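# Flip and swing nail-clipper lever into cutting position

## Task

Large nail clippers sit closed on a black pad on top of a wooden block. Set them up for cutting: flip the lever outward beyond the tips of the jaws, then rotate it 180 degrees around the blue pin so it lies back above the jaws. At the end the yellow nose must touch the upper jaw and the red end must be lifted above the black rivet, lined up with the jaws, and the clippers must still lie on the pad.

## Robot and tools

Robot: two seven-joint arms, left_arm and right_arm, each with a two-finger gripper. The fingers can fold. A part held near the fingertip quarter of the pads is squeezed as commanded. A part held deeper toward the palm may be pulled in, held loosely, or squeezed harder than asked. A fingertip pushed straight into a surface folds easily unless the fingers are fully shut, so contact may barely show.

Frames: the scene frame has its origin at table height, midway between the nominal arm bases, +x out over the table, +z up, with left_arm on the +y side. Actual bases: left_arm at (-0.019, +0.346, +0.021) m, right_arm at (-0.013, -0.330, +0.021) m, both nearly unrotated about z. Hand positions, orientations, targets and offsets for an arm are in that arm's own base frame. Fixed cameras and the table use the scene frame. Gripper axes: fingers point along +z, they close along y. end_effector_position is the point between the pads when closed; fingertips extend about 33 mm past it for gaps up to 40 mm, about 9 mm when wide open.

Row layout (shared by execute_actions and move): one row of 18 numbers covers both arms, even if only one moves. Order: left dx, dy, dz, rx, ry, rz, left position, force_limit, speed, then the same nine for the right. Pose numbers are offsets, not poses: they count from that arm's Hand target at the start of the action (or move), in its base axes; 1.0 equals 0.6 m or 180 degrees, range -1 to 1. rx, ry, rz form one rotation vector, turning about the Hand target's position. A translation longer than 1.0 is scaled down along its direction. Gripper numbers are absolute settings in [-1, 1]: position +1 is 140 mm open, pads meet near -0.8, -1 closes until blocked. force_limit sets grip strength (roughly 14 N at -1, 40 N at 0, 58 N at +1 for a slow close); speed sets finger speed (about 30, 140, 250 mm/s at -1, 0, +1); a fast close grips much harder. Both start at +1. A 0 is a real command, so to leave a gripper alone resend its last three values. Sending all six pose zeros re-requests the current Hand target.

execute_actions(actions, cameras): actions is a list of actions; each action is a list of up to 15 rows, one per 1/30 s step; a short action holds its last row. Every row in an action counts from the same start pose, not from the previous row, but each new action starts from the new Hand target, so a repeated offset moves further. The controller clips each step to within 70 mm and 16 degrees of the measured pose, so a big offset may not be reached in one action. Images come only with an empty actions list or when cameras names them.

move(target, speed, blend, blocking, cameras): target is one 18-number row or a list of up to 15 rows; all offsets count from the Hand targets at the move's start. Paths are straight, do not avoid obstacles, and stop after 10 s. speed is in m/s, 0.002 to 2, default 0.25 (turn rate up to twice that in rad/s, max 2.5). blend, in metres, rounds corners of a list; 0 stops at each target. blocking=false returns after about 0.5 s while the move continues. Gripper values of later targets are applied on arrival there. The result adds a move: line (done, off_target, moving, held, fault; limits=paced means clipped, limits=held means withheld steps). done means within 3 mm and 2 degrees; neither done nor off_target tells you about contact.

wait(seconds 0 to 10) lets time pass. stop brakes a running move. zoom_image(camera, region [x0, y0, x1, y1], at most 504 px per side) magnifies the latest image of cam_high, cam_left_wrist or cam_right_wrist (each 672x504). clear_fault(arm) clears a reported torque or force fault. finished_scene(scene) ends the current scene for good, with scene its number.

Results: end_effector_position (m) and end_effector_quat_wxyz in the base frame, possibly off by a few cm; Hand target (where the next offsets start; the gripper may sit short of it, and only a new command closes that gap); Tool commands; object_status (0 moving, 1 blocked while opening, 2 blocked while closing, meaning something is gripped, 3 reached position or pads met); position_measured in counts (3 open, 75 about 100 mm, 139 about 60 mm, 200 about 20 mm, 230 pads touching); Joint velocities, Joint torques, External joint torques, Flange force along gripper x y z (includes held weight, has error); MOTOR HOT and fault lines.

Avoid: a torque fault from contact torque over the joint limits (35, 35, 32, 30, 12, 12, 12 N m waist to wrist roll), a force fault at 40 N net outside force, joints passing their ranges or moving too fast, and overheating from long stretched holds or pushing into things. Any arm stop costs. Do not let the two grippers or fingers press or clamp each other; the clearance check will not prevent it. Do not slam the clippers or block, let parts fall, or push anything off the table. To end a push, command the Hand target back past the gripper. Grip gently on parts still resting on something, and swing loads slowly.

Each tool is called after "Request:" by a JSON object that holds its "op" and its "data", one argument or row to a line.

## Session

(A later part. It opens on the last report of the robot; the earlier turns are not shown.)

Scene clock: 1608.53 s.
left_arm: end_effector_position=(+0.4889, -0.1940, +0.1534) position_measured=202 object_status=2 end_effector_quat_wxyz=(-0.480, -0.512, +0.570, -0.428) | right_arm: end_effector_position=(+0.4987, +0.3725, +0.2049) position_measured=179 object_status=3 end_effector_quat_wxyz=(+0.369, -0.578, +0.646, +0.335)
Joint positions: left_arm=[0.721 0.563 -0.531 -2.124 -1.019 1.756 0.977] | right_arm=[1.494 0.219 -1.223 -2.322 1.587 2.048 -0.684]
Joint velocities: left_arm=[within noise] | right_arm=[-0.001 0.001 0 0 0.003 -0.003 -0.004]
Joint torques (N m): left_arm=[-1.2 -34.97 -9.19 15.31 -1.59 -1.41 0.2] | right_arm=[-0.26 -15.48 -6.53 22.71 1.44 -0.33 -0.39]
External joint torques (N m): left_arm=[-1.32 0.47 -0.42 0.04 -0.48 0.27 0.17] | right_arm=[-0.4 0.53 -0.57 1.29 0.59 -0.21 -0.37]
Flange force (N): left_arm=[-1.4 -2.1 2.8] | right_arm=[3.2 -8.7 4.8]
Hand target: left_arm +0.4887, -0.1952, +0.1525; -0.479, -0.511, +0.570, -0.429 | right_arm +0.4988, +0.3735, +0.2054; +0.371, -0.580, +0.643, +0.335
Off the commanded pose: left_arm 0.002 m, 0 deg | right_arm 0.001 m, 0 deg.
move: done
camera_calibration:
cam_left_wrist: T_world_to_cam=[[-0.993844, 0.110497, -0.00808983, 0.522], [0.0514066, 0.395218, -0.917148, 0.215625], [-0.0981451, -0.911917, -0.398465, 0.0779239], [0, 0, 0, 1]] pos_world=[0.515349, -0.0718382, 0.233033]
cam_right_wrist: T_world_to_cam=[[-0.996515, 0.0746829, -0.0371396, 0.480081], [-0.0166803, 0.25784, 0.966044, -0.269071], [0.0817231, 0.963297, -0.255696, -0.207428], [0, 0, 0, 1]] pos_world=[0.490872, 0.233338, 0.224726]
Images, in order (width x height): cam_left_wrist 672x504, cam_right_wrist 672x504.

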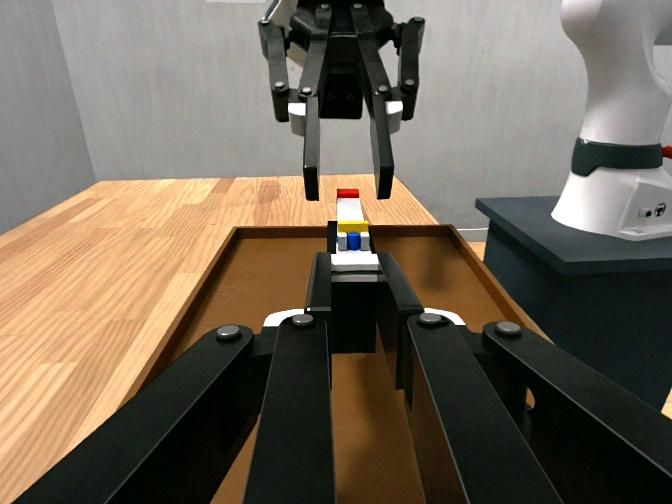

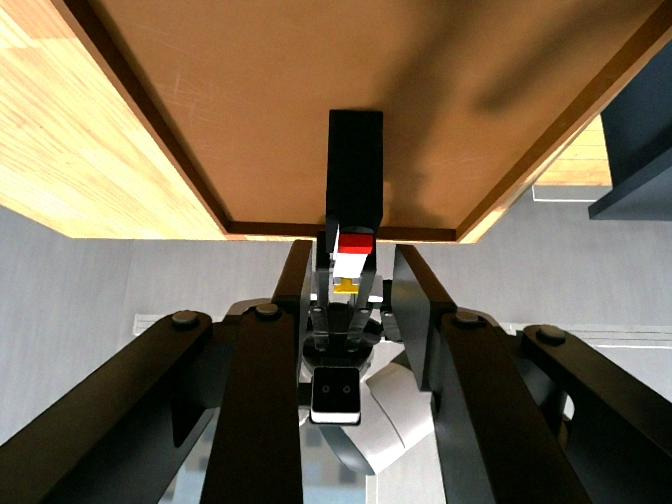

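Request:
{"op": "move", "data": {
  "target": [0, 0, 0, 0, 0, 0, -1, -1, -1, 0, 0, 0, 0, 0, 0, -1, -1, -1],
  "speed": 0.05,
  "cameras": ["cam_left_wrist", "cam_right_wrist"]
}}

Request:
{"op": "zoom_image", "data": {
  "camera": "cam_right_wrist",
  "region": [290, 200, 420, 290]
}}

Request:
{"op": "zoom_image", "data": {
  "camera": "cam_left_wrist",
  "region": [290, 130, 410, 260]
}}

Scene clock: 1625.90 s.
left_arm: end_effector_position=(+0.4889, -0.1940, +0.1534) position_measured=202 object_status=2 end_effector_quat_wxyz=(-0.480, -0.512, +0.570, -0.428) | right_arm: end_effector_position=(+0.4987, +0.3726, +0.2050) position_measured=211 object_status=0 end_effector_quat_wxyz=(+0.370, -0.579, +0.645, +0.335)
Joint positions: left_arm=[0.721 0.563 -0.531 -2.124 -1.019 1.756 0.977] | right_arm=[1.493 0.219 -1.223 -2.322 1.588 2.048 -0.685]
Joint torques (N m): left_arm=[-1.25 -35.01 -9.2 15.29 -1.61 -1.41 0.26] | right_arm=[-0.23 -15.51 -6.55 22.77 1.4 -0.33 -0.32]
External joint torques (N m): left_arm=[-1.52 0.35 -0.58 0.03 -0.49 0.25 0.23] | right_arm=[-0.17 0.57 -0.4 1.36 0.53 -0.23 -0.3]
Flange force (N): left_arm=[-1.1 -1.9 3.2] | right_arm=[2.7 -8.6 4.9]
Hand target: left_arm +0.4887, -0.1952, +0.1525; -0.479, -0.511, +0.570, -0.429 | right_arm +0.4988, +0.3735, +0.2054; +0.371, -0.580, +0.643, +0.335
Off the commanded pose: left_arm 0.002 m, 0 deg | right_arm 0.001 m, 0 deg.
move: done
camera_calibration:
cam_left_wrist: T_world_to_cam=[[-0.993844, 0.110497, -0.00808983, 0.522], [0.0514066, 0.395218, -0.917148, 0.215625], [-0.0981451, -0.911917, -0.398465, 0.0779239], [0, 0, 0, 1]] pos_world=[0.515349, -0.0718382, 0.233033]
cam_right_wrist: T_world_to_cam=[[-0.996521, 0.0741266, -0.038092, 0.480529], [-0.0177837, 0.257403, 0.966141, -0.268543], [0.0814217, 0.963457, -0.255189, -0.207413], [0, 0, 0, 1]] pos_world=[0.490969, 0.233337, 0.224825]
Images, in order (width x height): cam_left_wrist 672x504, cam_right_wrist 672x504.

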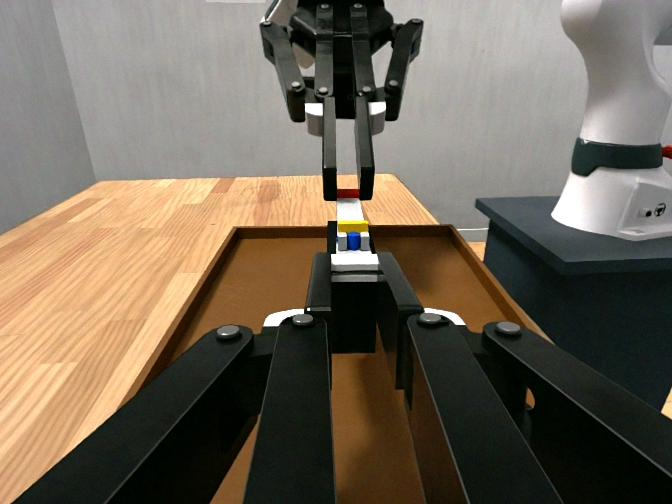

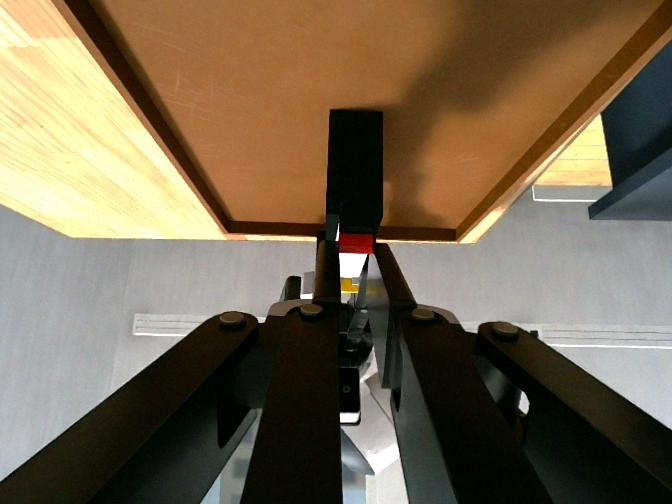

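Scaled by 3.877 from the camera's 672x504 image, which has a finer 960x720 frame.

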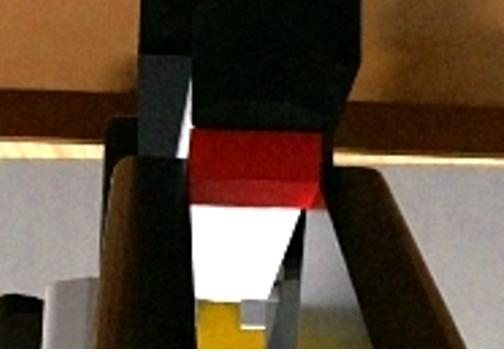

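Scaled by 3.877 from the camera's 672x504 image, which has a finer 960x720 frame.

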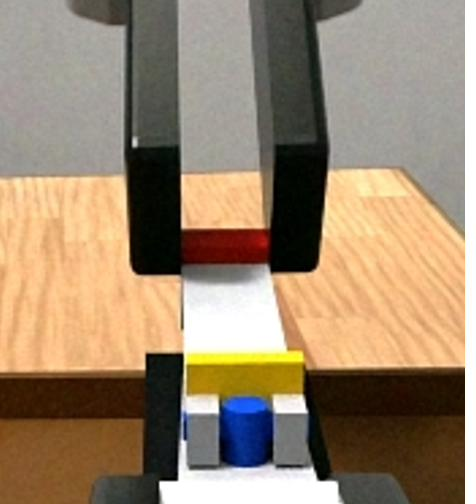

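Request:
{"op": "wait", "data": {
  "seconds": 1.0
}}

Scene clock: 1630.60 s.
left_arm: end_effector_position=(+0.4889, -0.1940, +0.1534) position_measured=202 object_status=2 end_effector_quat_wxyz=(-0.480, -0.512, +0.570, -0.428) | right_arm: end_effector_position=(+0.4987, +0.3726, +0.2050) position_measured=211 object_status=2 end_effector_quat_wxyz=(+0.370, -0.579, +0.645, +0.335)
Joint positions: left_arm=[0.721 0.563 -0.531 -2.124 -1.019 1.756 0.977] | right_arm=[1.493 0.219 -1.223 -2.322 1.588 2.048 -0.685]
Joint torques (N m): left_arm=[-1.17 -34.94 -9.2 15.33 -1.58 -1.4 0.19] | right_arm=[-0.25 -15.51 -6.58 22.71 1.4 -0.33 -0.29]
External joint torques (N m): left_arm=[-1.29 0.53 -0.41 0.01 -0.45 0.28 0.16] | right_arm=[-0.35 0.52 -0.59 1.34 0.54 -0.2 -0.27]
Flange force (N): left_arm=[-1.6 -2.1 2.8] | right_arm=[2.7 -8.5 4.5]
Hand target: left_arm +0.4887, -0.1952, +0.1525; -0.479, -0.511, +0.570, -0.429 | right_arm +0.4988, +0.3735, +0.2054; +0.371, -0.580, +0.643, +0.335
Tool commands: left_gripper/position=-1.0 left_gripper/force_limit=-1.0 left_gripper/speed=-1.0 right_gripper/position=-1.0 right_gripper/force_limit=-1.0 right_gripper/speed=-1.0
Off the commanded pose: left_arm 0.002 m, 0 deg | right_arm 0.001 m, 0 deg.
wait: 1.00 s; at rest from the start

Request:
{"op": "move", "data": {
  "target": [
    [0, 0, 0, 0, 0, 0, -1, -1, -1, 0.0007, 0.0067, 0.019, -0.0415, 0.0042, 0, -1, -1, -1],
    [0, 0, 0, 0, 0, 0, -1, -1, -1, 0.0016, 0.01575, 0.03688, -0.0829, 0.0084, 0, -1, -1, -1]
  ],
  "speed": 0.05,
  "blend": [0.005, 0],
  "cameras": ["cam_left_wrist", "cam_right_wrist"]
}}

Request:
{"op": "zoom_image", "data": {
  "camera": "cam_right_wrist",
  "region": [270, 180, 420, 290]
}}

Request:
{"op": "zoom_image", "data": {
  "camera": "cam_left_wrist",
  "region": [270, 100, 430, 270]
}}

Scene clock: 1696.97 s.
left_arm: end_effector_position=(+0.4889, -0.1939, +0.1532) position_measured=202 object_status=2 end_effector_quat_wxyz=(-0.479, -0.512, +0.570, -0.429) | right_arm: end_effector_position=(+0.4991, +0.3831, +0.2268) position_measured=211 object_status=2 end_effector_quat_wxyz=(+0.284, -0.622, +0.683, +0.256)
Joint positions: left_arm=[0.721 0.563 -0.531 -2.124 -1.019 1.757 0.979] | right_arm=[1.86 0.075 -1.445 -2.244 1.157 2.327 -0.289]
Joint velocities: left_arm=[within noise] | right_arm=[0 0.001 0 -0.001 0.001 -0.001 0.006]
Joint torques (N m): left_arm=[-1.23 -35.01 -9.16 15.47 -1.62 -1.5 0.16] | right_arm=[0.78 -6.67 -3.36 25.01 0.29 1.76 0.22]
External joint torques (N m): left_arm=[-1.29 0.46 -0.33 0.2 -0.5 0.18 0.13] | right_arm=[0.67 -0.5 -1.16 1.45 -0.04 0.45 0.25]
Flange force (N): left_arm=[-1.5 -2.6 2.4] | right_arm=[0.0 0.0 0.0]
Hand target: left_arm +0.4887, -0.1952, +0.1525; -0.479, -0.511, +0.570, -0.429 | right_arm +0.4998, +0.3829, +0.2276; +0.284, -0.619, +0.686, +0.256
Off the commanded pose: left_arm 0.001 m, 0 deg | right_arm 0.001 m, 0 deg.
move: done
camera_calibration:
cam_left_wrist: T_world_to_cam=[[-0.993832, 0.110469, -0.00968946, 0.522261], [0.0529049, 0.395531, -0.916928, 0.214652], [-0.0974598, -0.911785, -0.398936, 0.0776026], [0, 0, 0, 1]] pos_world=[0.515247, -0.0718386, 0.23284]
cam_right_wrist: T_world_to_cam=[[-0.997849, 0.0537231, -0.0375763, 0.489296], [-0.00592054, 0.496972, 0.867746, -0.36766], [0.0652924, 0.866102, -0.495585, -0.112216], [0, 0, 0, 1]] pos_world=[0.493393, 0.253621, 0.281809]
Images, in order (width x height): cam_left_wrist 672x504, cam_right_wrist 672x504.

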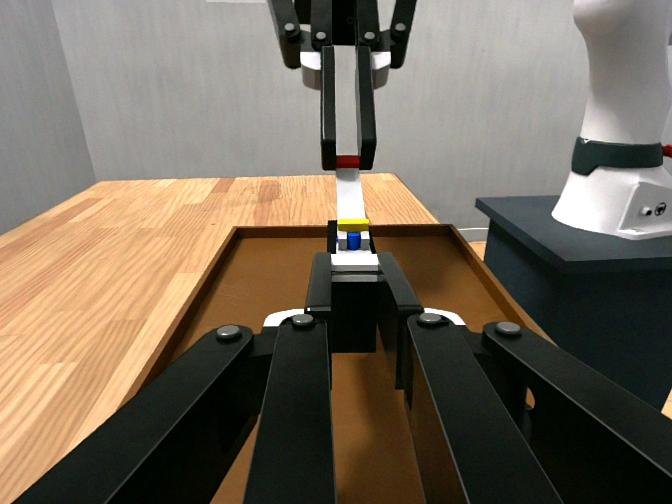

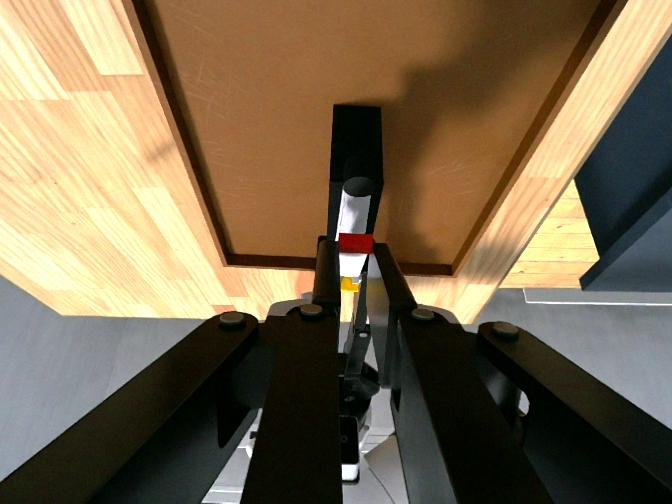

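Scaled by 3.360 from the camera's 672x504 image, which has a finer 960x720 frame.

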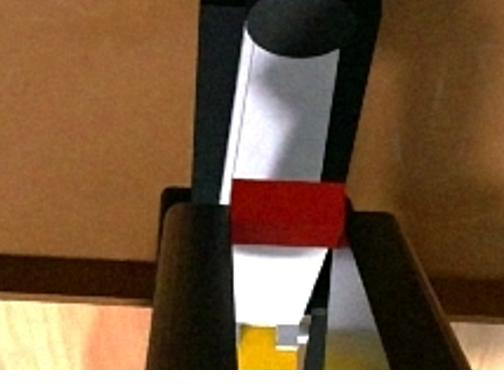

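Scaled by 2.965 from the camera's 672x504 image, which has a finer 960x720 frame.

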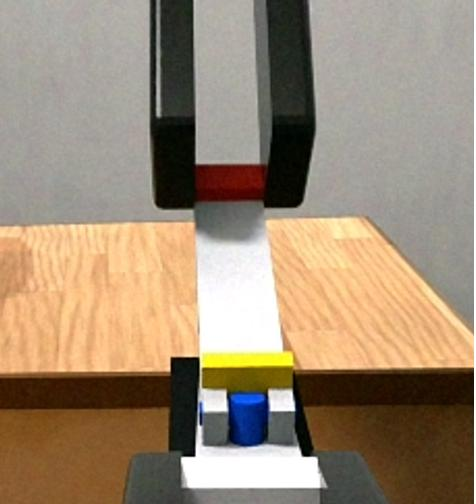

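Request:
{"op": "move", "data": {
  "target": [0, 0, 0, 0, 0, 0, -1, -1, -1, 0.00115, 0.01133, 0.01658, -0.0415, 0.0042, 0, -1, -1, -1],
  "speed": 0.04
}}

Scene clock: 1743.53 s.
left_arm: end_effector_position=(+0.4891, -0.1944, +0.1534) position_measured=202 object_status=2 end_effector_quat_wxyz=(-0.479, -0.512, +0.570, -0.429) | right_arm: end_effector_position=(+0.4992, +0.3907, +0.2366) position_measured=211 object_status=2 end_effector_quat_wxyz=(+0.239, -0.638, +0.700, +0.215)
Joint positions: left_arm=[0.721 0.563 -0.532 -2.124 -1.021 1.757 0.979] | right_arm=[1.971 0.177 -1.539 -2.172 1.035 2.274 -0.111]
Joint velocities: left_arm=[within noise] | right_arm=[-0.002 0.001 -0.001 -0.001 0.001 0 0.005]
Joint torques (N m): left_arm=[-0.97 -35.01 -8.84 15.51 -1.26 -1.37 0.14] | right_arm=[-0.07 -5.59 -7.29 25.71 0.69 1.79 0.21]
External joint torques (N m): left_arm=[-1.13 0.43 -0.09 0.18 -0.14 0.3 0.11] | right_arm=[-0.12 0.66 -1.75 1.8 0.1 -0.1 0.23]
Flange force (N): left_arm=[-1.9 -2.5 1.8] | right_arm=[0.0 0.0 0.0]
Hand target: left_arm +0.4887, -0.1952, +0.1525; -0.479, -0.511, +0.570, -0.429 | right_arm +0.5005, +0.3897, +0.2375; +0.239, -0.635, +0.703, +0.215
Off the commanded pose: left_arm 0.001 m, 0 deg | right_arm 0.002 m, 0 deg.
move: done

Request:
{"op": "move", "data": {
  "target": [
    [0, 0, 0, 0, 0, 0, -1, -1, -1, 0.00136, 0.01338, 0.01495, -0.0415, 0.0042, 0, -1, -1, -1],
    [0, 0, 0, 0, 0, 0, -1, -1, -1, 0.0029, 0.02859, 0.02802, -0.0829, 0.0084, 0, -1, -1, -1]
  ],
  "speed": 0.05,
  "blend": [0.005, 0],
  "cameras": ["cam_left_wrist"]
}}

Scene clock: 1769.53 s.
left_arm: end_effector_position=(+0.4891, -0.1955, +0.1538) position_measured=202 object_status=2 end_effector_quat_wxyz=(-0.479, -0.511, +0.570, -0.429) | right_arm: end_effector_position=(+0.5005, +0.4089, +0.2533) position_measured=211 object_status=2 end_effector_quat_wxyz=(+0.145, -0.661, +0.724, +0.131)
Joint positions: left_arm=[0.719 0.563 -0.532 -2.124 -1.022 1.757 0.979] | right_arm=[1.882 0.461 -1.487 -1.942 0.913 2.028 0.134]
Joint velocities: left_arm=[within noise] | right_arm=[-0.001 -0.001 -0.001 -0.001 0 0 0.005]
Joint torques (N m): left_arm=[-0.57 -35.08 -8.13 15.56 -1.15 -1.07 0.16] | right_arm=[-0.95 -17.37 -16.96 23.96 1 2.37 0.23]
External joint torques (N m): left_arm=[-0.86 0.33 0.51 0.22 -0.03 0.59 0.13] | right_arm=[-0.89 0.09 -2.53 1.58 -0.07 -0.13 0.24]
Flange force (N): left_arm=[-2.4 -2.2 1.3] | right_arm=[-1.1 0.2 -6.5]
Hand target: left_arm +0.4887, -0.1952, +0.1525; -0.479, -0.511, +0.570, -0.429 | right_arm +0.5022, +0.4069, +0.2543; +0.145, -0.657, +0.728, +0.130
Off the commanded pose: left_arm 0.001 m, 0 deg | right_arm 0.003 m, 1 deg.
move: done
camera_calibration:
cam_left_wrist: T_world_to_cam=[[-0.993797, 0.110769, -0.0098616, 0.522662], [0.0530092, 0.393892, -0.917627, 0.215551], [-0.0977604, -0.912458, -0.397321, 0.0762351], [0, 0, 0, 1]] pos_world=[0.515447, -0.0732374, 0.233239]
Images, in order (width x height): cam_left_wrist 672x504.

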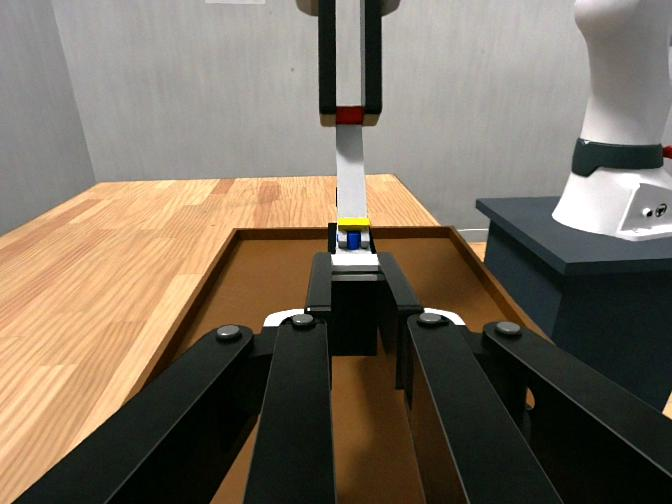

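Request:
{"op": "move", "data": {
  "target": [
    [0, 0, 0, 0, 0, 0, -1, -1, -1, -0.0025, 0.0065, -0.0013, 0, 0, 0, -1, -1, -1],
    [0, 0, 0, 0, 0, 0, -1, -1, -1, -0.0017, 0.0243, 0.0088, -0.0416, 0.0021, 0, -1, -1, -1],
    [0, 0, 0, 0, 0, 0, -1, -1, -1, -0.0007, 0.0433, 0.0167, -0.0832, 0.0042, 0, -1, -1, -1]
  ],
  "speed": 0.05,
  "blend": [0, 0.005, 0],
  "cameras": ["cam_left_wrist", "cam_right_wrist"]
}}

Scene clock: 1820.30 s.
left_arm: end_effector_position=(+0.4898, -0.1944, +0.1529) position_measured=202 object_status=2 end_effector_quat_wxyz=(-0.478, -0.513, +0.570, -0.429) | right_arm: end_effector_position=(+0.5017, +0.4337, +0.2641) position_measured=211 object_status=2 end_effector_quat_wxyz=(+0.054, -0.673, +0.737, +0.039)
Joint positions: left_arm=[0.72 0.563 -0.531 -2.124 -1.022 1.76 0.979] | right_arm=[1.744 0.699 -1.418 -1.629 0.819 1.772 0.323]
Joint velocities: left_arm=[within noise] | right_arm=[0.001 0 0.001 0 0 -0.001 0.006]
Joint torques (N m): left_arm=[-0.74 -35.11 -8.89 15.62 -1.33 -1.44 0.16] | right_arm=[-0.45 -30.16 -22.27 20.39 0.93 2.3 0.18]
External joint torques (N m): left_arm=[-0.88 0.22 -0.15 0.39 -0.21 0.23 0.13] | right_arm=[-0.24 -0.34 -1.94 1.27 -0.03 -0.37 0.19]
Flange force (N): left_arm=[-1.3 -2.4 1.4] | right_arm=[-1.4 -0.8 -4.8]
Hand target: left_arm +0.4887, -0.1952, +0.1525; -0.479, -0.511, +0.570, -0.429 | right_arm +0.5018, +0.4328, +0.2643; +0.053, -0.670, +0.740, +0.039
Off the commanded pose: left_arm 0.001 m, 0 deg | right_arm 0.001 m, 1 deg.
move: done
camera_calibration:
cam_left_wrist: T_world_to_cam=[[-0.994107, 0.107974, -0.00963877, 0.522859], [0.0519405, 0.396387, -0.916613, 0.215118], [-0.0951495, -0.911712, -0.399659, 0.0761156], [0, 0, 0, 1]] pos_world=[0.515847, -0.0723293, 0.23264]
cam_right_wrist: T_world_to_cam=[[-0.999103, 0.0384968, -0.0176423, 0.492599], [0.0286066, 0.920745, 0.389114, -0.499805], [0.0312237, 0.38826, -0.921021, 0.199008], [0, 0, 0, 1]] pos_world=[0.500241, 0.363963, 0.386462]
Images, in order (width x height): cam_left_wrist 672x504, cam_right_wrist 672x504.

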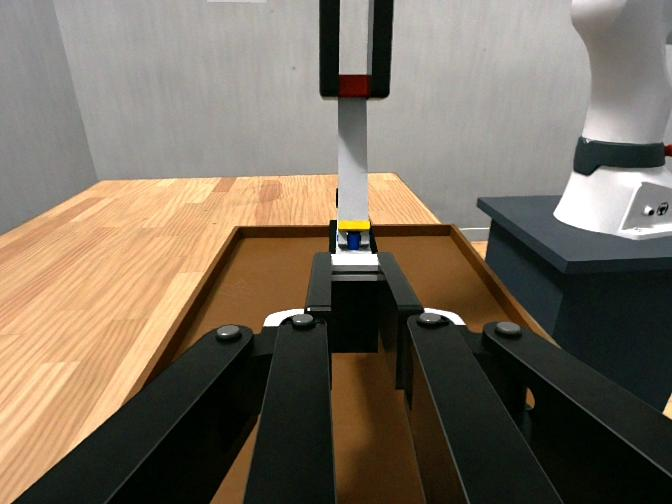

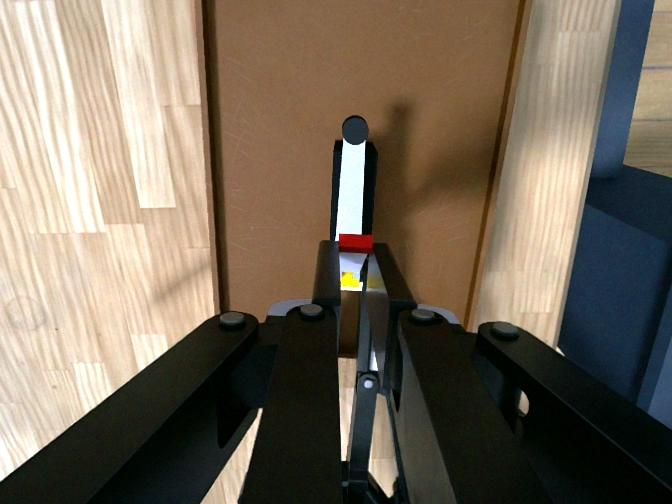

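Request:
{"op": "zoom_image", "data": {
  "camera": "cam_right_wrist",
  "region": [300, 100, 420, 310]
}}

Request:
{"op": "zoom_image", "data": {
  "camera": "cam_left_wrist",
  "region": [290, 40, 420, 270]
}}

Scaled by 2.400 from the camera's 672x504 image, which has a finer 960x720 frame.

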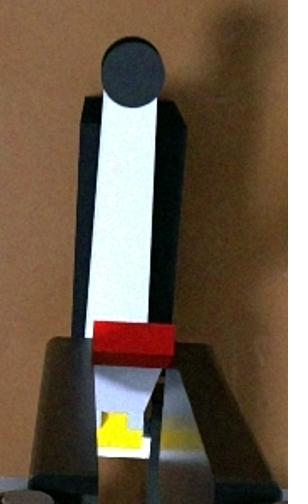

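Scaled by 2.191 from the camera's 672x504 image, which has a finer 960x720 frame.

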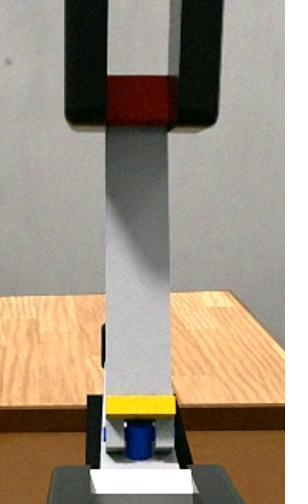

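Request:
{"op": "move", "data": {
  "target": [0, 0, 0, 0, 0, 0, -1, -1, -1, 0.001, 0.0202, 0.0052, -0.0416, 0.0021, 0, -1, -1, -1],
  "speed": 0.05
}}

Scene clock: 1940.97 s.
left_arm: end_effector_position=(+0.4899, -0.1945, +0.1528) position_measured=202 object_status=2 end_effector_quat_wxyz=(-0.478, -0.513, +0.570, -0.429) | right_arm: end_effector_position=(+0.5023, +0.4459, +0.2672) position_measured=211 object_status=2 end_effector_quat_wxyz=(+0.008, -0.675, +0.738, -0.007)
Joint positions: left_arm=[0.72 0.563 -0.532 -2.124 -1.022 1.76 0.979] | right_arm=[1.648 0.808 -1.38 -1.428 0.783 1.628 0.401]
Joint velocities: left_arm=[within noise] | right_arm=[0.001 -0.001 0.001 0 0.001 0 0.007]
Joint torques (N m): left_arm=[-0.59 -35.07 -8.8 15.61 -1.28 -1.49 0.14] | right_arm=[-0.48 -36.96 -23.5 18.19 0.64 2.2 0.15]
External joint torques (N m): left_arm=[-0.73 0.28 -0.06 0.37 -0.17 0.18 0.11] | right_arm=[-0.54 -0.72 -2.1 1.05 -0.09 -0.39 0.16]
Flange force (N): left_arm=[-1.4 -2.3 1.0] | right_arm=[-1.3 -1.9 -5.0]
Hand target: left_arm +0.4887, -0.1952, +0.1525; -0.479, -0.511, +0.570, -0.429 | right_arm +0.5024, +0.4450, +0.2675; +0.007, -0.672, +0.741, -0.008
Off the commanded pose: left_arm 0.001 m, 0 deg | right_arm 0.001 m, 1 deg.
move: done

Request:
{"op": "move", "data": {
  "target": [
    [0, 0, 0, 0, 0, 0, -1, -1, -1, 0.0007, 0.0137, 0.0055, 0, 0, 0, -1, -1, -1],
    [0, 0, 0, 0, 0, 0, -1, -1, -1, 0.0013, 0.0278, 0.0093, 0, 0, 0, -1, -1, -1]
  ],
  "speed": 0.03,
  "blend": [0.003, 0],
  "cameras": ["cam_left_wrist", "cam_right_wrist"]
}}

Request:
{"op": "zoom_image", "data": {
  "camera": "cam_right_wrist",
  "region": [300, 100, 420, 310]
}}

Request:
{"op": "zoom_image", "data": {
  "camera": "cam_left_wrist",
  "region": [290, 20, 420, 270]
}}

Scene clock: 1952.07 s.
left_arm: end_effector_position=(+0.4898, -0.1946, +0.1529) position_measured=202 object_status=2 end_effector_quat_wxyz=(-0.478, -0.513, +0.570, -0.429) | right_arm: end_effector_position=(+0.5036, +0.4606, +0.2731) position_measured=211 object_status=2 end_effector_quat_wxyz=(+0.007, -0.674, +0.738, -0.009)
Joint positions: left_arm=[0.72 0.563 -0.532 -2.124 -1.022 1.76 0.979] | right_arm=[1.607 0.828 -1.357 -1.349 0.792 1.594 0.434]
Joint velocities: left_arm=[within noise] | right_arm=[-0.001 0.001 0.001 0 0.001 0 0.005]
Joint torques (N m): left_arm=[-0.95 -35.07 -8.86 15.66 -1.29 -1.56 0.14] | right_arm=[-0.32 -39.27 -22.81 17.98 1.21 2.49 0.16]
External joint torques (N m): left_arm=[-1.17 0.41 -0.16 0.32 -0.18 0.09 0.11] | right_arm=[-0.03 -0.72 -1.52 1.41 0.5 -0.1 0.16]
Flange force (N): left_arm=[-1.7 -2.9 1.4] | right_arm=[-3.2 -2.5 -4.3]
Hand target: left_arm +0.4887, -0.1952, +0.1525; -0.479, -0.511, +0.570, -0.429 | right_arm +0.5032, +0.4616, +0.2730; +0.007, -0.672, +0.741, -0.008
Off the commanded pose: left_arm 0.001 m, 0 deg | right_arm 0.001 m, 0 deg.
move: done
camera_calibration:
cam_left_wrist: T_world_to_cam=[[-0.994096, 0.108058, -0.00979572, 0.522917], [0.0521383, 0.396569, -0.916523, 0.215088], [-0.0951529, -0.911623, -0.399862, 0.0759885], [0, 0, 0, 1]] pos_world=[0.515846, -0.0725299, 0.23264]
cam_right_wrist: T_world_to_cam=[[-0.999151, 0.0377427, -0.0165, 0.493656], [0.0320968, 0.964416, 0.262434, -0.515434], [0.0258178, 0.261681, -0.964809, 0.269771], [0, 0, 0, 1]] pos_world=[0.502816, 0.407867, 0.40369]
Images, in order (width x height): cam_left_wrist 672x504, cam_right_wrist 672x504.

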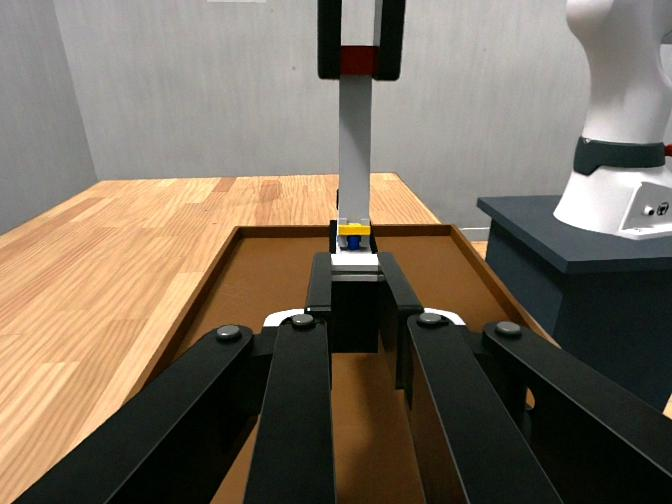

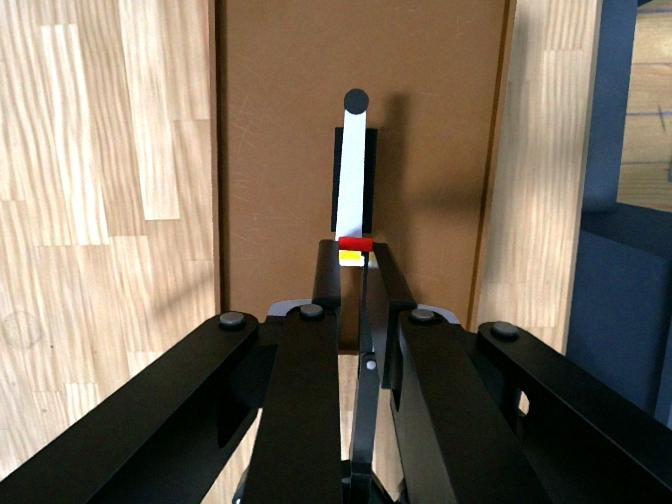

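Scaled by 2.400 from the camera's 672x504 image, which has a finer 960x720 frame.

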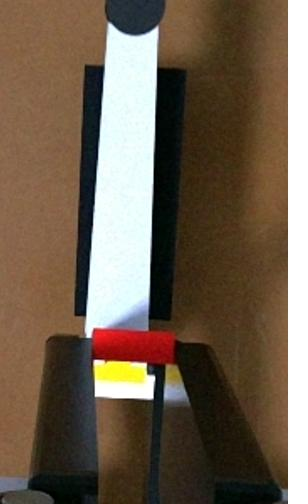

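Scaled by 2.016 from the camera's 672x504 image, which has a finer 960x720 frame.

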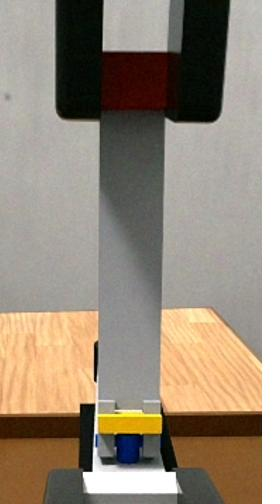

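Request:
{"op": "zoom_image", "data": {
  "camera": "cam_right_wrist",
  "region": [320, 220, 390, 280]
}}

Scaled by 7.200 from the camera's 672x504 image, which has a finer 960x720 frame.

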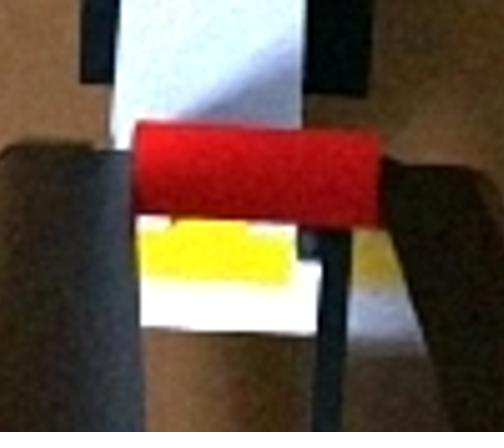

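Request:
{"op": "move", "data": {
  "target": [
    [0, 0, 0, 0, 0, 0, -1, -1, -1, 0.0008, 0.016, 0.0029, 0, 0, 0, -1, -1, -1],
    [0, 0, 0, 0, 0, 0, -1, -1, -1, 0.0015, 0.0308, 0.0033, 0, 0, 0, -1, -1, -1]
  ],
  "speed": 0.03,
  "blend": [0.003, 0],
  "cameras": ["cam_left_wrist", "cam_right_wrist", "cam_high"]
}}

Request:
{"op": "zoom_image", "data": {
  "camera": "cam_right_wrist",
  "region": [310, 210, 400, 290]
}}

Request:
{"op": "zoom_image", "data": {
  "camera": "cam_left_wrist",
  "region": [290, 20, 420, 270]
}}

Request:
{"op": "zoom_image", "data": {
  "camera": "cam_high",
  "region": [360, 110, 460, 210]
}}

Scene clock: 2012.03 s.
left_arm: end_effector_position=(+0.4898, -0.1946, +0.1528) position_measured=202 object_status=2 end_effector_quat_wxyz=(-0.478, -0.513, +0.570, -0.429) | right_arm: end_effector_position=(+0.5051, +0.4788, +0.2755) position_measured=211 object_status=2 end_effector_quat_wxyz=(+0.007, -0.674, +0.739, -0.009)
Joint positions: left_arm=[0.72 0.563 -0.532 -2.124 -1.022 1.76 0.979] | right_arm=[1.56 0.853 -1.327 -1.263 0.808 1.565 0.469]
Joint velocities: left_arm=[within noise] | right_arm=[-0.002 0 -0.001 0 0 0 0.007]
Joint torques (N m): left_arm=[-1.1 -35.07 -9.16 15.57 -1.3 -1.69 0.12] | right_arm=[-0.21 -41.61 -21.95 17.4 1.32 2.43 0.1]
External joint torques (N m): left_arm=[-1.14 0.23 -0.35 0.37 -0.19 -0.01 0.09] | right_arm=[0.01 -0.8 -1.23 1.33 0.61 -0.15 0.1]
Flange force (N): left_arm=[-1.0 -2.6 1.4] | right_arm=[-3.9 -3.1 -4.2]
Hand target: left_arm +0.4887, -0.1952, +0.1525; -0.479, -0.511, +0.570, -0.429 | right_arm +0.5041, +0.4801, +0.2750; +0.007, -0.672, +0.741, -0.008
Off the commanded pose: left_arm 0.001 m, 0 deg | right_arm 0.002 m, 0 deg.
move: done
camera_calibration:
cam_left_wrist: T_world_to_cam=[[-0.994096, 0.108058, -0.00979572, 0.522917], [0.0521383, 0.396569, -0.916523, 0.215088], [-0.0951529, -0.911623, -0.399862, 0.0759885], [0, 0, 0, 1]] pos_world=[0.515846, -0.0725299, 0.23264]
cam_right_wrist: T_world_to_cam=[[-0.999113, 0.0382529, -0.0176028, 0.494527], [0.0322994, 0.964398, 0.262475, -0.533796], [0.0270166, 0.261674, -0.964778, 0.266769], [0, 0, 0, 1]] pos_world=[0.504122, 0.426068, 0.406187]

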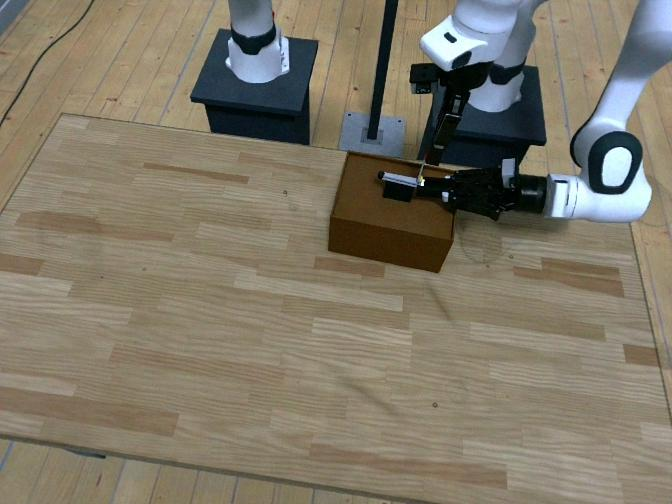

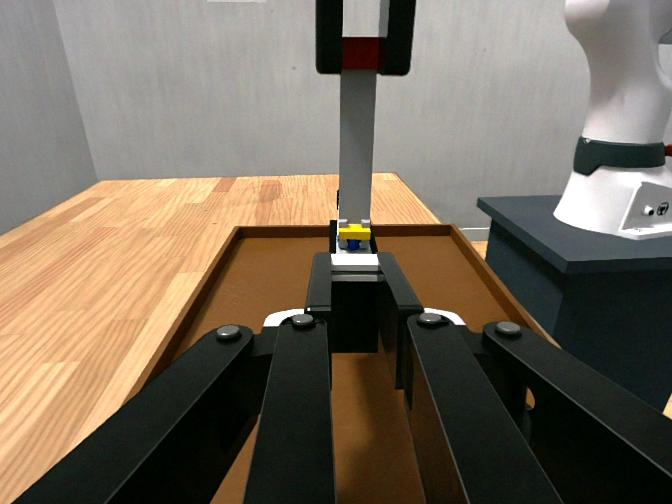

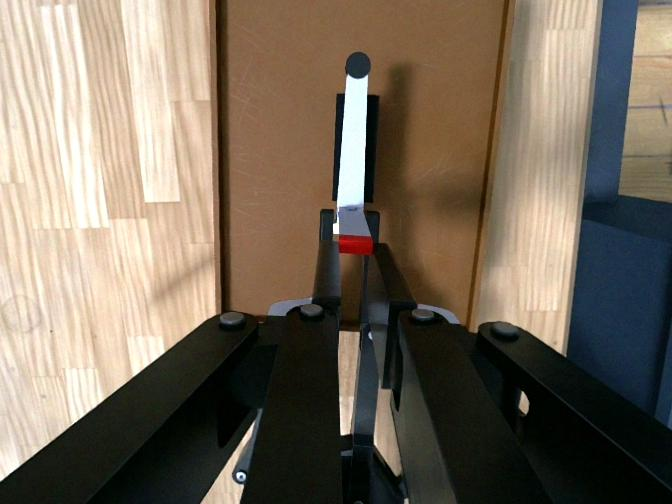

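Scaled by 5.600 from the camera's 672x504 image, which has a finer 960x720 frame.

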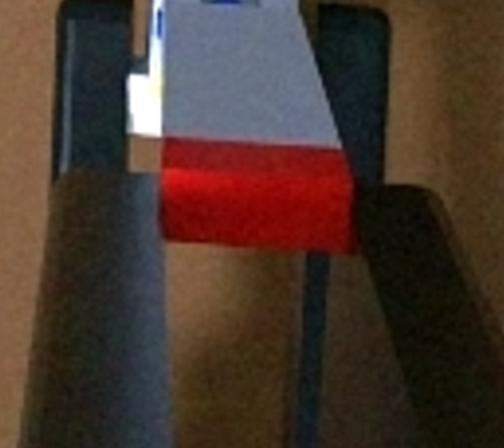

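Scaled by 2.016 from the camera's 672x504 image, which has a finer 960x720 frame.

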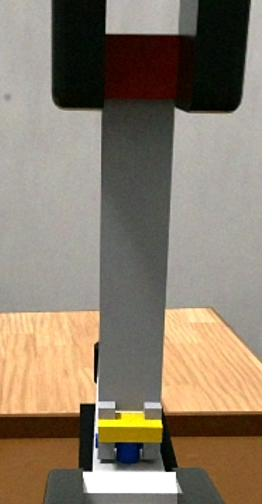

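Scaled by 5.040 from the camera's 672x504 image, which has a finer 960x720 frame.

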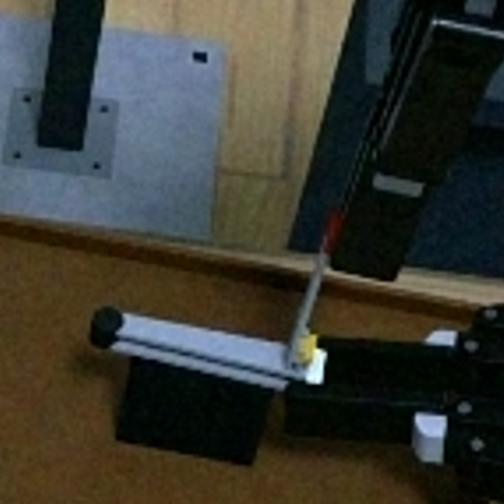

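Request:
{"op": "move", "data": {
  "target": [
    [0, 0, 0, 0, 0, 0, -1, -1, -1, -0.0065, -0.0011, 0, 0, 0, 0.125, -1, -1, -1],
    [0, 0, 0, 0, 0, 0, -1, -1, -1, -0.0115, -0.0037, 0, 0, 0, 0.25, -1, -1, -1]
  ],
  "speed": 0.1,
  "blend": [0.003, 0],
  "cameras": ["cam_left_wrist", "cam_right_wrist"]
}}

Request:
{"op": "zoom_image", "data": {
  "camera": "cam_left_wrist",
  "region": [290, 20, 420, 270]
}}

Scene clock: 2079.00 s.
left_arm: end_effector_position=(+0.4899, -0.1946, +0.1526) position_measured=202 object_status=2 end_effector_quat_wxyz=(-0.478, -0.513, +0.570, -0.429) | right_arm: end_effector_position=(+0.4961, +0.4779, +0.2766) position_measured=211 object_status=2 end_effector_quat_wxyz=(-0.009, +0.902, -0.431, +0.003)
Joint positions: left_arm=[0.72 0.564 -0.532 -2.124 -1.022 1.761 0.979] | right_arm=[1.533 0.689 -1.139 -1.33 0.623 1.663 -0.232]
Joint velocities: left_arm=[within noise] | right_arm=[0 -0.001 0 0 0 -0.001 -0.005]
Joint torques (N m): left_arm=[-1 -35.28 -9.56 15.62 -1.26 -2.05 0.17] | right_arm=[-0.53 -39.04 -16.97 19.36 0.63 3.63 -0.29]
External joint torques (N m): left_arm=[-0.98 0.16 -0.65 0.35 -0.15 -0.36 0.14] | right_arm=[-0.66 0.53 -0.21 -0.76 -0.15 0.97 -0.29]
Flange force (N): left_arm=[-0.3 -2.1 0.8] | right_arm=[1.6 3.0 3.8]
Hand target: left_arm +0.4887, -0.1952, +0.1525; -0.479, -0.511, +0.570, -0.429 | right_arm +0.4972, +0.4779, +0.2750; -0.009, +0.904, -0.427, +0.004
Off the commanded pose: left_arm 0.001 m, 0 deg | right_arm 0.002 m, 0 deg.
move: done
camera_calibration:
cam_left_wrist: T_world_to_cam=[[-0.99414, 0.10767, -0.00962283, 0.52287], [0.0518483, 0.396824, -0.916429, 0.21505], [-0.0948529, -0.911558, -0.400081, 0.0758103], [0, 0, 0, 1]] pos_world=[0.515847, -0.0725287, 0.23244]
cam_right_wrist: T_world_to_cam=[[-0.743687, -0.668393, -0.0134231, 0.695423], [-0.647092, 0.714653, 0.2656, -0.0773931], [-0.167932, 0.206209, -0.96399, 0.391305], [0, 0, 0, 1]] pos_world=[0.532809, 0.439435, 0.407105]
Images, in order (width x height): cam_left_wrist 672x504, cam_right_wrist 672x504.

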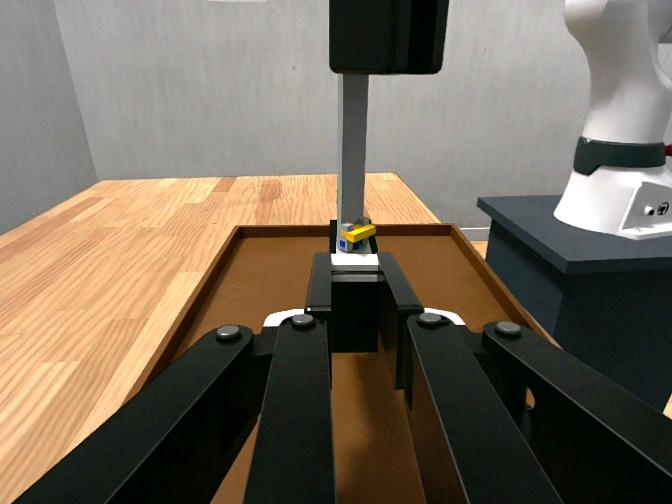

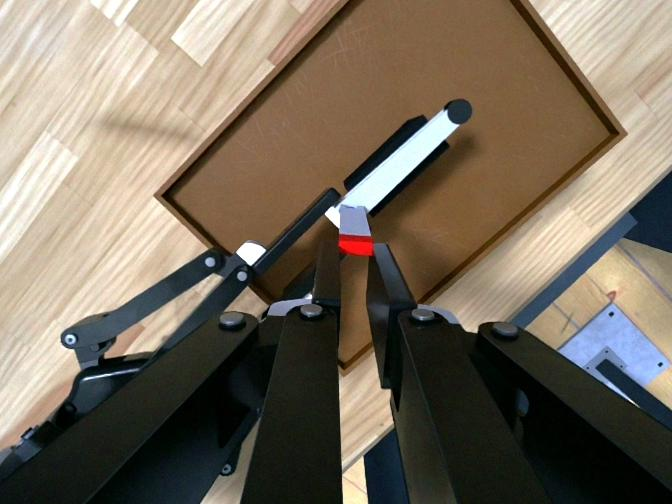

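Scaled by 2.016 from the camera's 672x504 image, which has a finer 960x720 frame.

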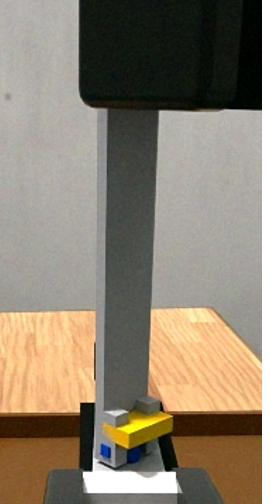

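Request:
{"op": "move", "data": {
  "target": [
    [0, 0, 0, 0, 0, 0, -1, -1, -1, -0.004, -0.0047, 0.0013, 0, 0, 0.125, -1, -1, -1],
    [0, 0, 0, 0, 0, 0, -1, -1, -1, -0.0057, -0.0107, 0.0013, 0, 0, 0.25, -1, -1, -1],
    [0, 0, 0, 0, 0, 0, -1, -1, -1, -0.0052, -0.0168, 0.0013, 0, 0, 0.375, -1, -1, -1],
    [0, 0, 0, 0, 0, 0, -1, -1, -1, -0.0022, -0.0222, 0.0013, 0, 0, 0.5, -1, -1, -1]
  ],
  "speed": 0.12,
  "blend": [0.003, 0.003, 0.003, 0],
  "cameras": ["cam_left_wrist", "cam_right_wrist"]
}}

Request:
{"op": "zoom_image", "data": {
  "camera": "cam_left_wrist",
  "region": [290, 20, 420, 270]
}}

Scene clock: 2106.37 s.
left_arm: end_effector_position=(+0.4898, -0.1945, +0.1525) position_measured=202 object_status=2 end_effector_quat_wxyz=(-0.478, -0.513, +0.570, -0.429) | right_arm: end_effector_position=(+0.4985, +0.4650, +0.2808) position_measured=211 object_status=2 end_effector_quat_wxyz=(-0.012, +0.943, +0.332, +0.001)
Joint positions: left_arm=[0.72 0.564 -0.532 -2.125 -1.022 1.761 0.979] | right_arm=[1.224 0.462 -0.636 -1.369 0.295 1.752 -1.66]
Joint velocities: left_arm=[within noise] | right_arm=[0 0.001 0 0 0 0 -0.006]
Joint torques (N m): left_arm=[-0.51 -35.41 -8.96 15.66 -1.32 -1.58 0.18] | right_arm=[-0.05 -39.9 -6.68 22.15 0.83 2.31 -0.34]
External joint torques (N m): left_arm=[-0.55 -0.05 -0.12 0.45 -0.21 0.1 0.15] | right_arm=[-0.12 2.19 0.8 -1.66 -0.1 -0.35 -0.34]
Flange force (N): left_arm=[-0.5 -1.6 0.7] | right_arm=[0.7 0.6 3.5]
Hand target: left_arm +0.4887, -0.1952, +0.1525; -0.479, -0.511, +0.570, -0.429 | right_arm +0.4959, +0.4646, +0.2758; -0.010, +0.941, +0.337, -0.003
Off the commanded pose: left_arm 0.001 m, 0 deg | right_arm 0.006 m, 1 deg.
move: off_target (right_arm)
camera_calibration:
cam_left_wrist: T_world_to_cam=[[-0.994132, 0.107768, -0.00935993, 0.52281], [0.0516474, 0.396838, -0.916434, 0.214972], [-0.0950483, -0.91154, -0.400075, 0.0758302], [0, 0, 0, 1]] pos_world=[0.515847, -0.0725291, 0.232239]
cam_right_wrist: T_world_to_cam=[[0.667147, -0.744762, -0.0156421, 0.0215072], [-0.717799, -0.648326, 0.253845, 0.604712], [-0.199195, -0.158124, -0.967119, 0.584255], [0, 0, 0, 1]] pos_world=[0.536094, 0.500453, 0.411877]
Images, in order (width x height): cam_left_wrist 672x504, cam_right_wrist 672x504.

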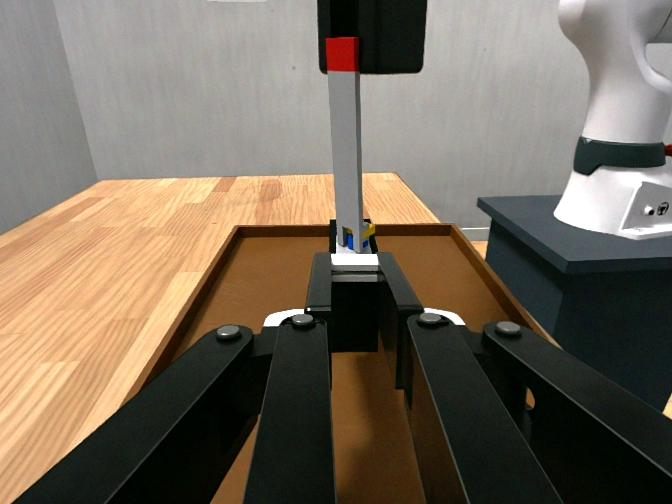

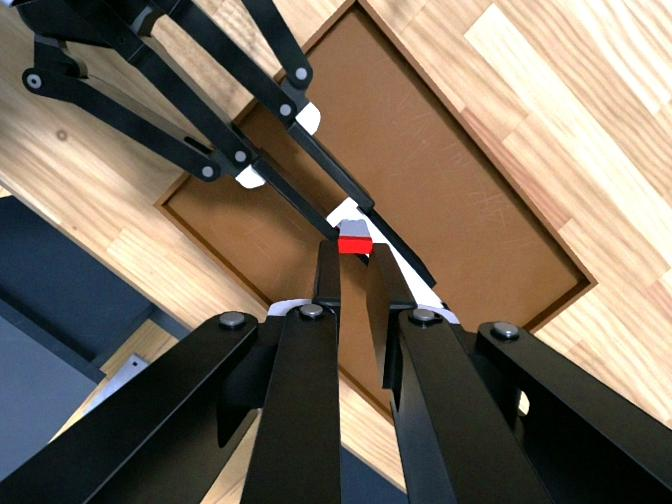

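Scaled by 2.016 from the camera's 672x504 image, which has a finer 960x720 frame.

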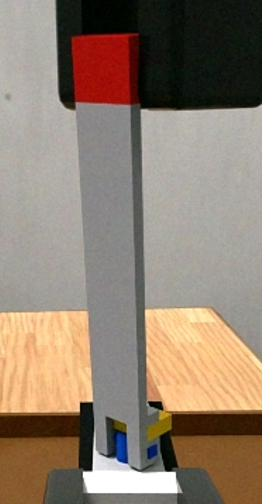

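Request:
{"op": "move", "data": {
  "target": [0, 0, 0, 0, 0, 0, -1, -1, -1, 0, 0, 0, 0, 0, 0, -1, -1, -1],
  "speed": 0.05,
  "cameras": ["cam_left_wrist", "cam_high"]
}}

Request:
{"op": "zoom_image", "data": {
  "camera": "cam_high",
  "region": [360, 60, 560, 220]
}}

Request:
{"op": "zoom_image", "data": {
  "camera": "cam_left_wrist",
  "region": [290, 0, 450, 270]
}}

Scene clock: 2142.80 s.
left_arm: end_effector_position=(+0.4898, -0.1945, +0.1525) position_measured=202 object_status=2 end_effector_quat_wxyz=(-0.478, -0.513, +0.570, -0.429) | right_arm: end_effector_position=(+0.4985, +0.4650, +0.2808) position_measured=211 object_status=2 end_effector_quat_wxyz=(-0.012, +0.943, +0.333, +0.001)
Joint positions: left_arm=[0.72 0.564 -0.532 -2.125 -1.022 1.761 0.979] | right_arm=[1.224 0.462 -0.636 -1.369 0.295 1.752 -1.662]
Joint torques (N m): left_arm=[-0.53 -35.41 -9.01 15.63 -1.32 -1.57 0.17] | right_arm=[0.43 -39.72 -7.04 22.15 0.98 2.3 -0.29]
External joint torques (N m): left_arm=[-0.68 -0.02 -0.26 0.35 -0.2 0.1 0.14] | right_arm=[0.35 2.52 0.46 -1.75 0.06 -0.37 -0.29]
Flange force (N): left_arm=[-0.4 -1.5 1.1] | right_arm=[0.4 0.1 3.9]
Hand target: left_arm +0.4887, -0.1952, +0.1525; -0.479, -0.511, +0.570, -0.429 | right_arm +0.4959, +0.4646, +0.2758; -0.010, +0.941, +0.337, -0.003
Off the commanded pose: left_arm 0.001 m, 0 deg | right_arm 0.006 m, 1 deg.
move: off_target (right_arm)
camera_calibration:
cam_left_wrist: T_world_to_cam=[[-0.994132, 0.107768, -0.00935993, 0.52281], [0.0516474, 0.396838, -0.916434, 0.214972], [-0.0950483, -0.91154, -0.400075, 0.0758302], [0, 0, 0, 1]] pos_world=[0.515847, -0.0725291, 0.232239]
Images, in order (width x height): cam_high 672x504, cam_left_wrist 672x504.

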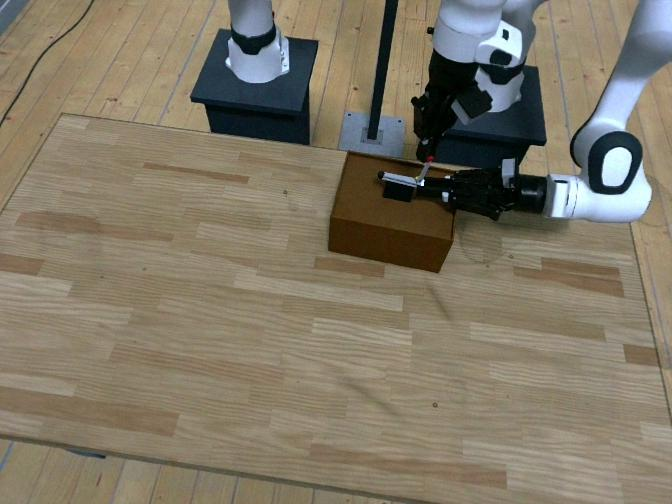

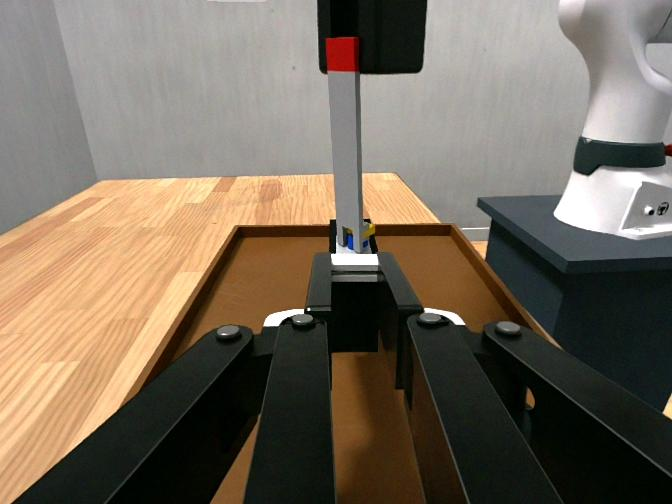

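Scaled by 2.520 from the camera's 672x504 image, which has a finer 960x720 frame.

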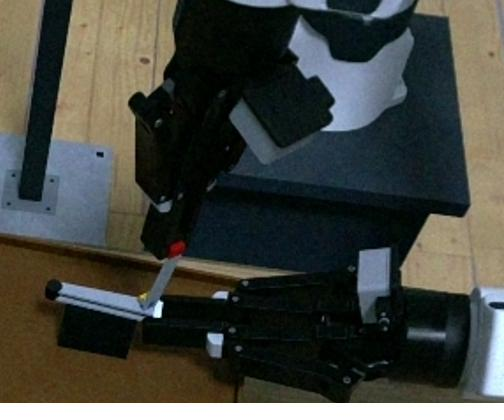

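Scaled by 1.867 from the camera's 672x504 image, which has a finer 960x720 frame.

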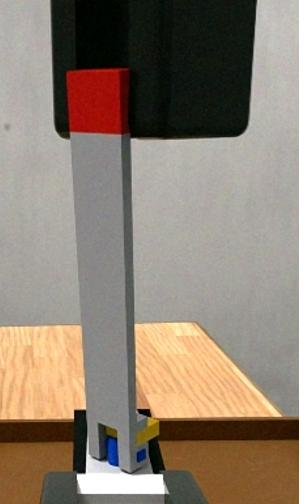

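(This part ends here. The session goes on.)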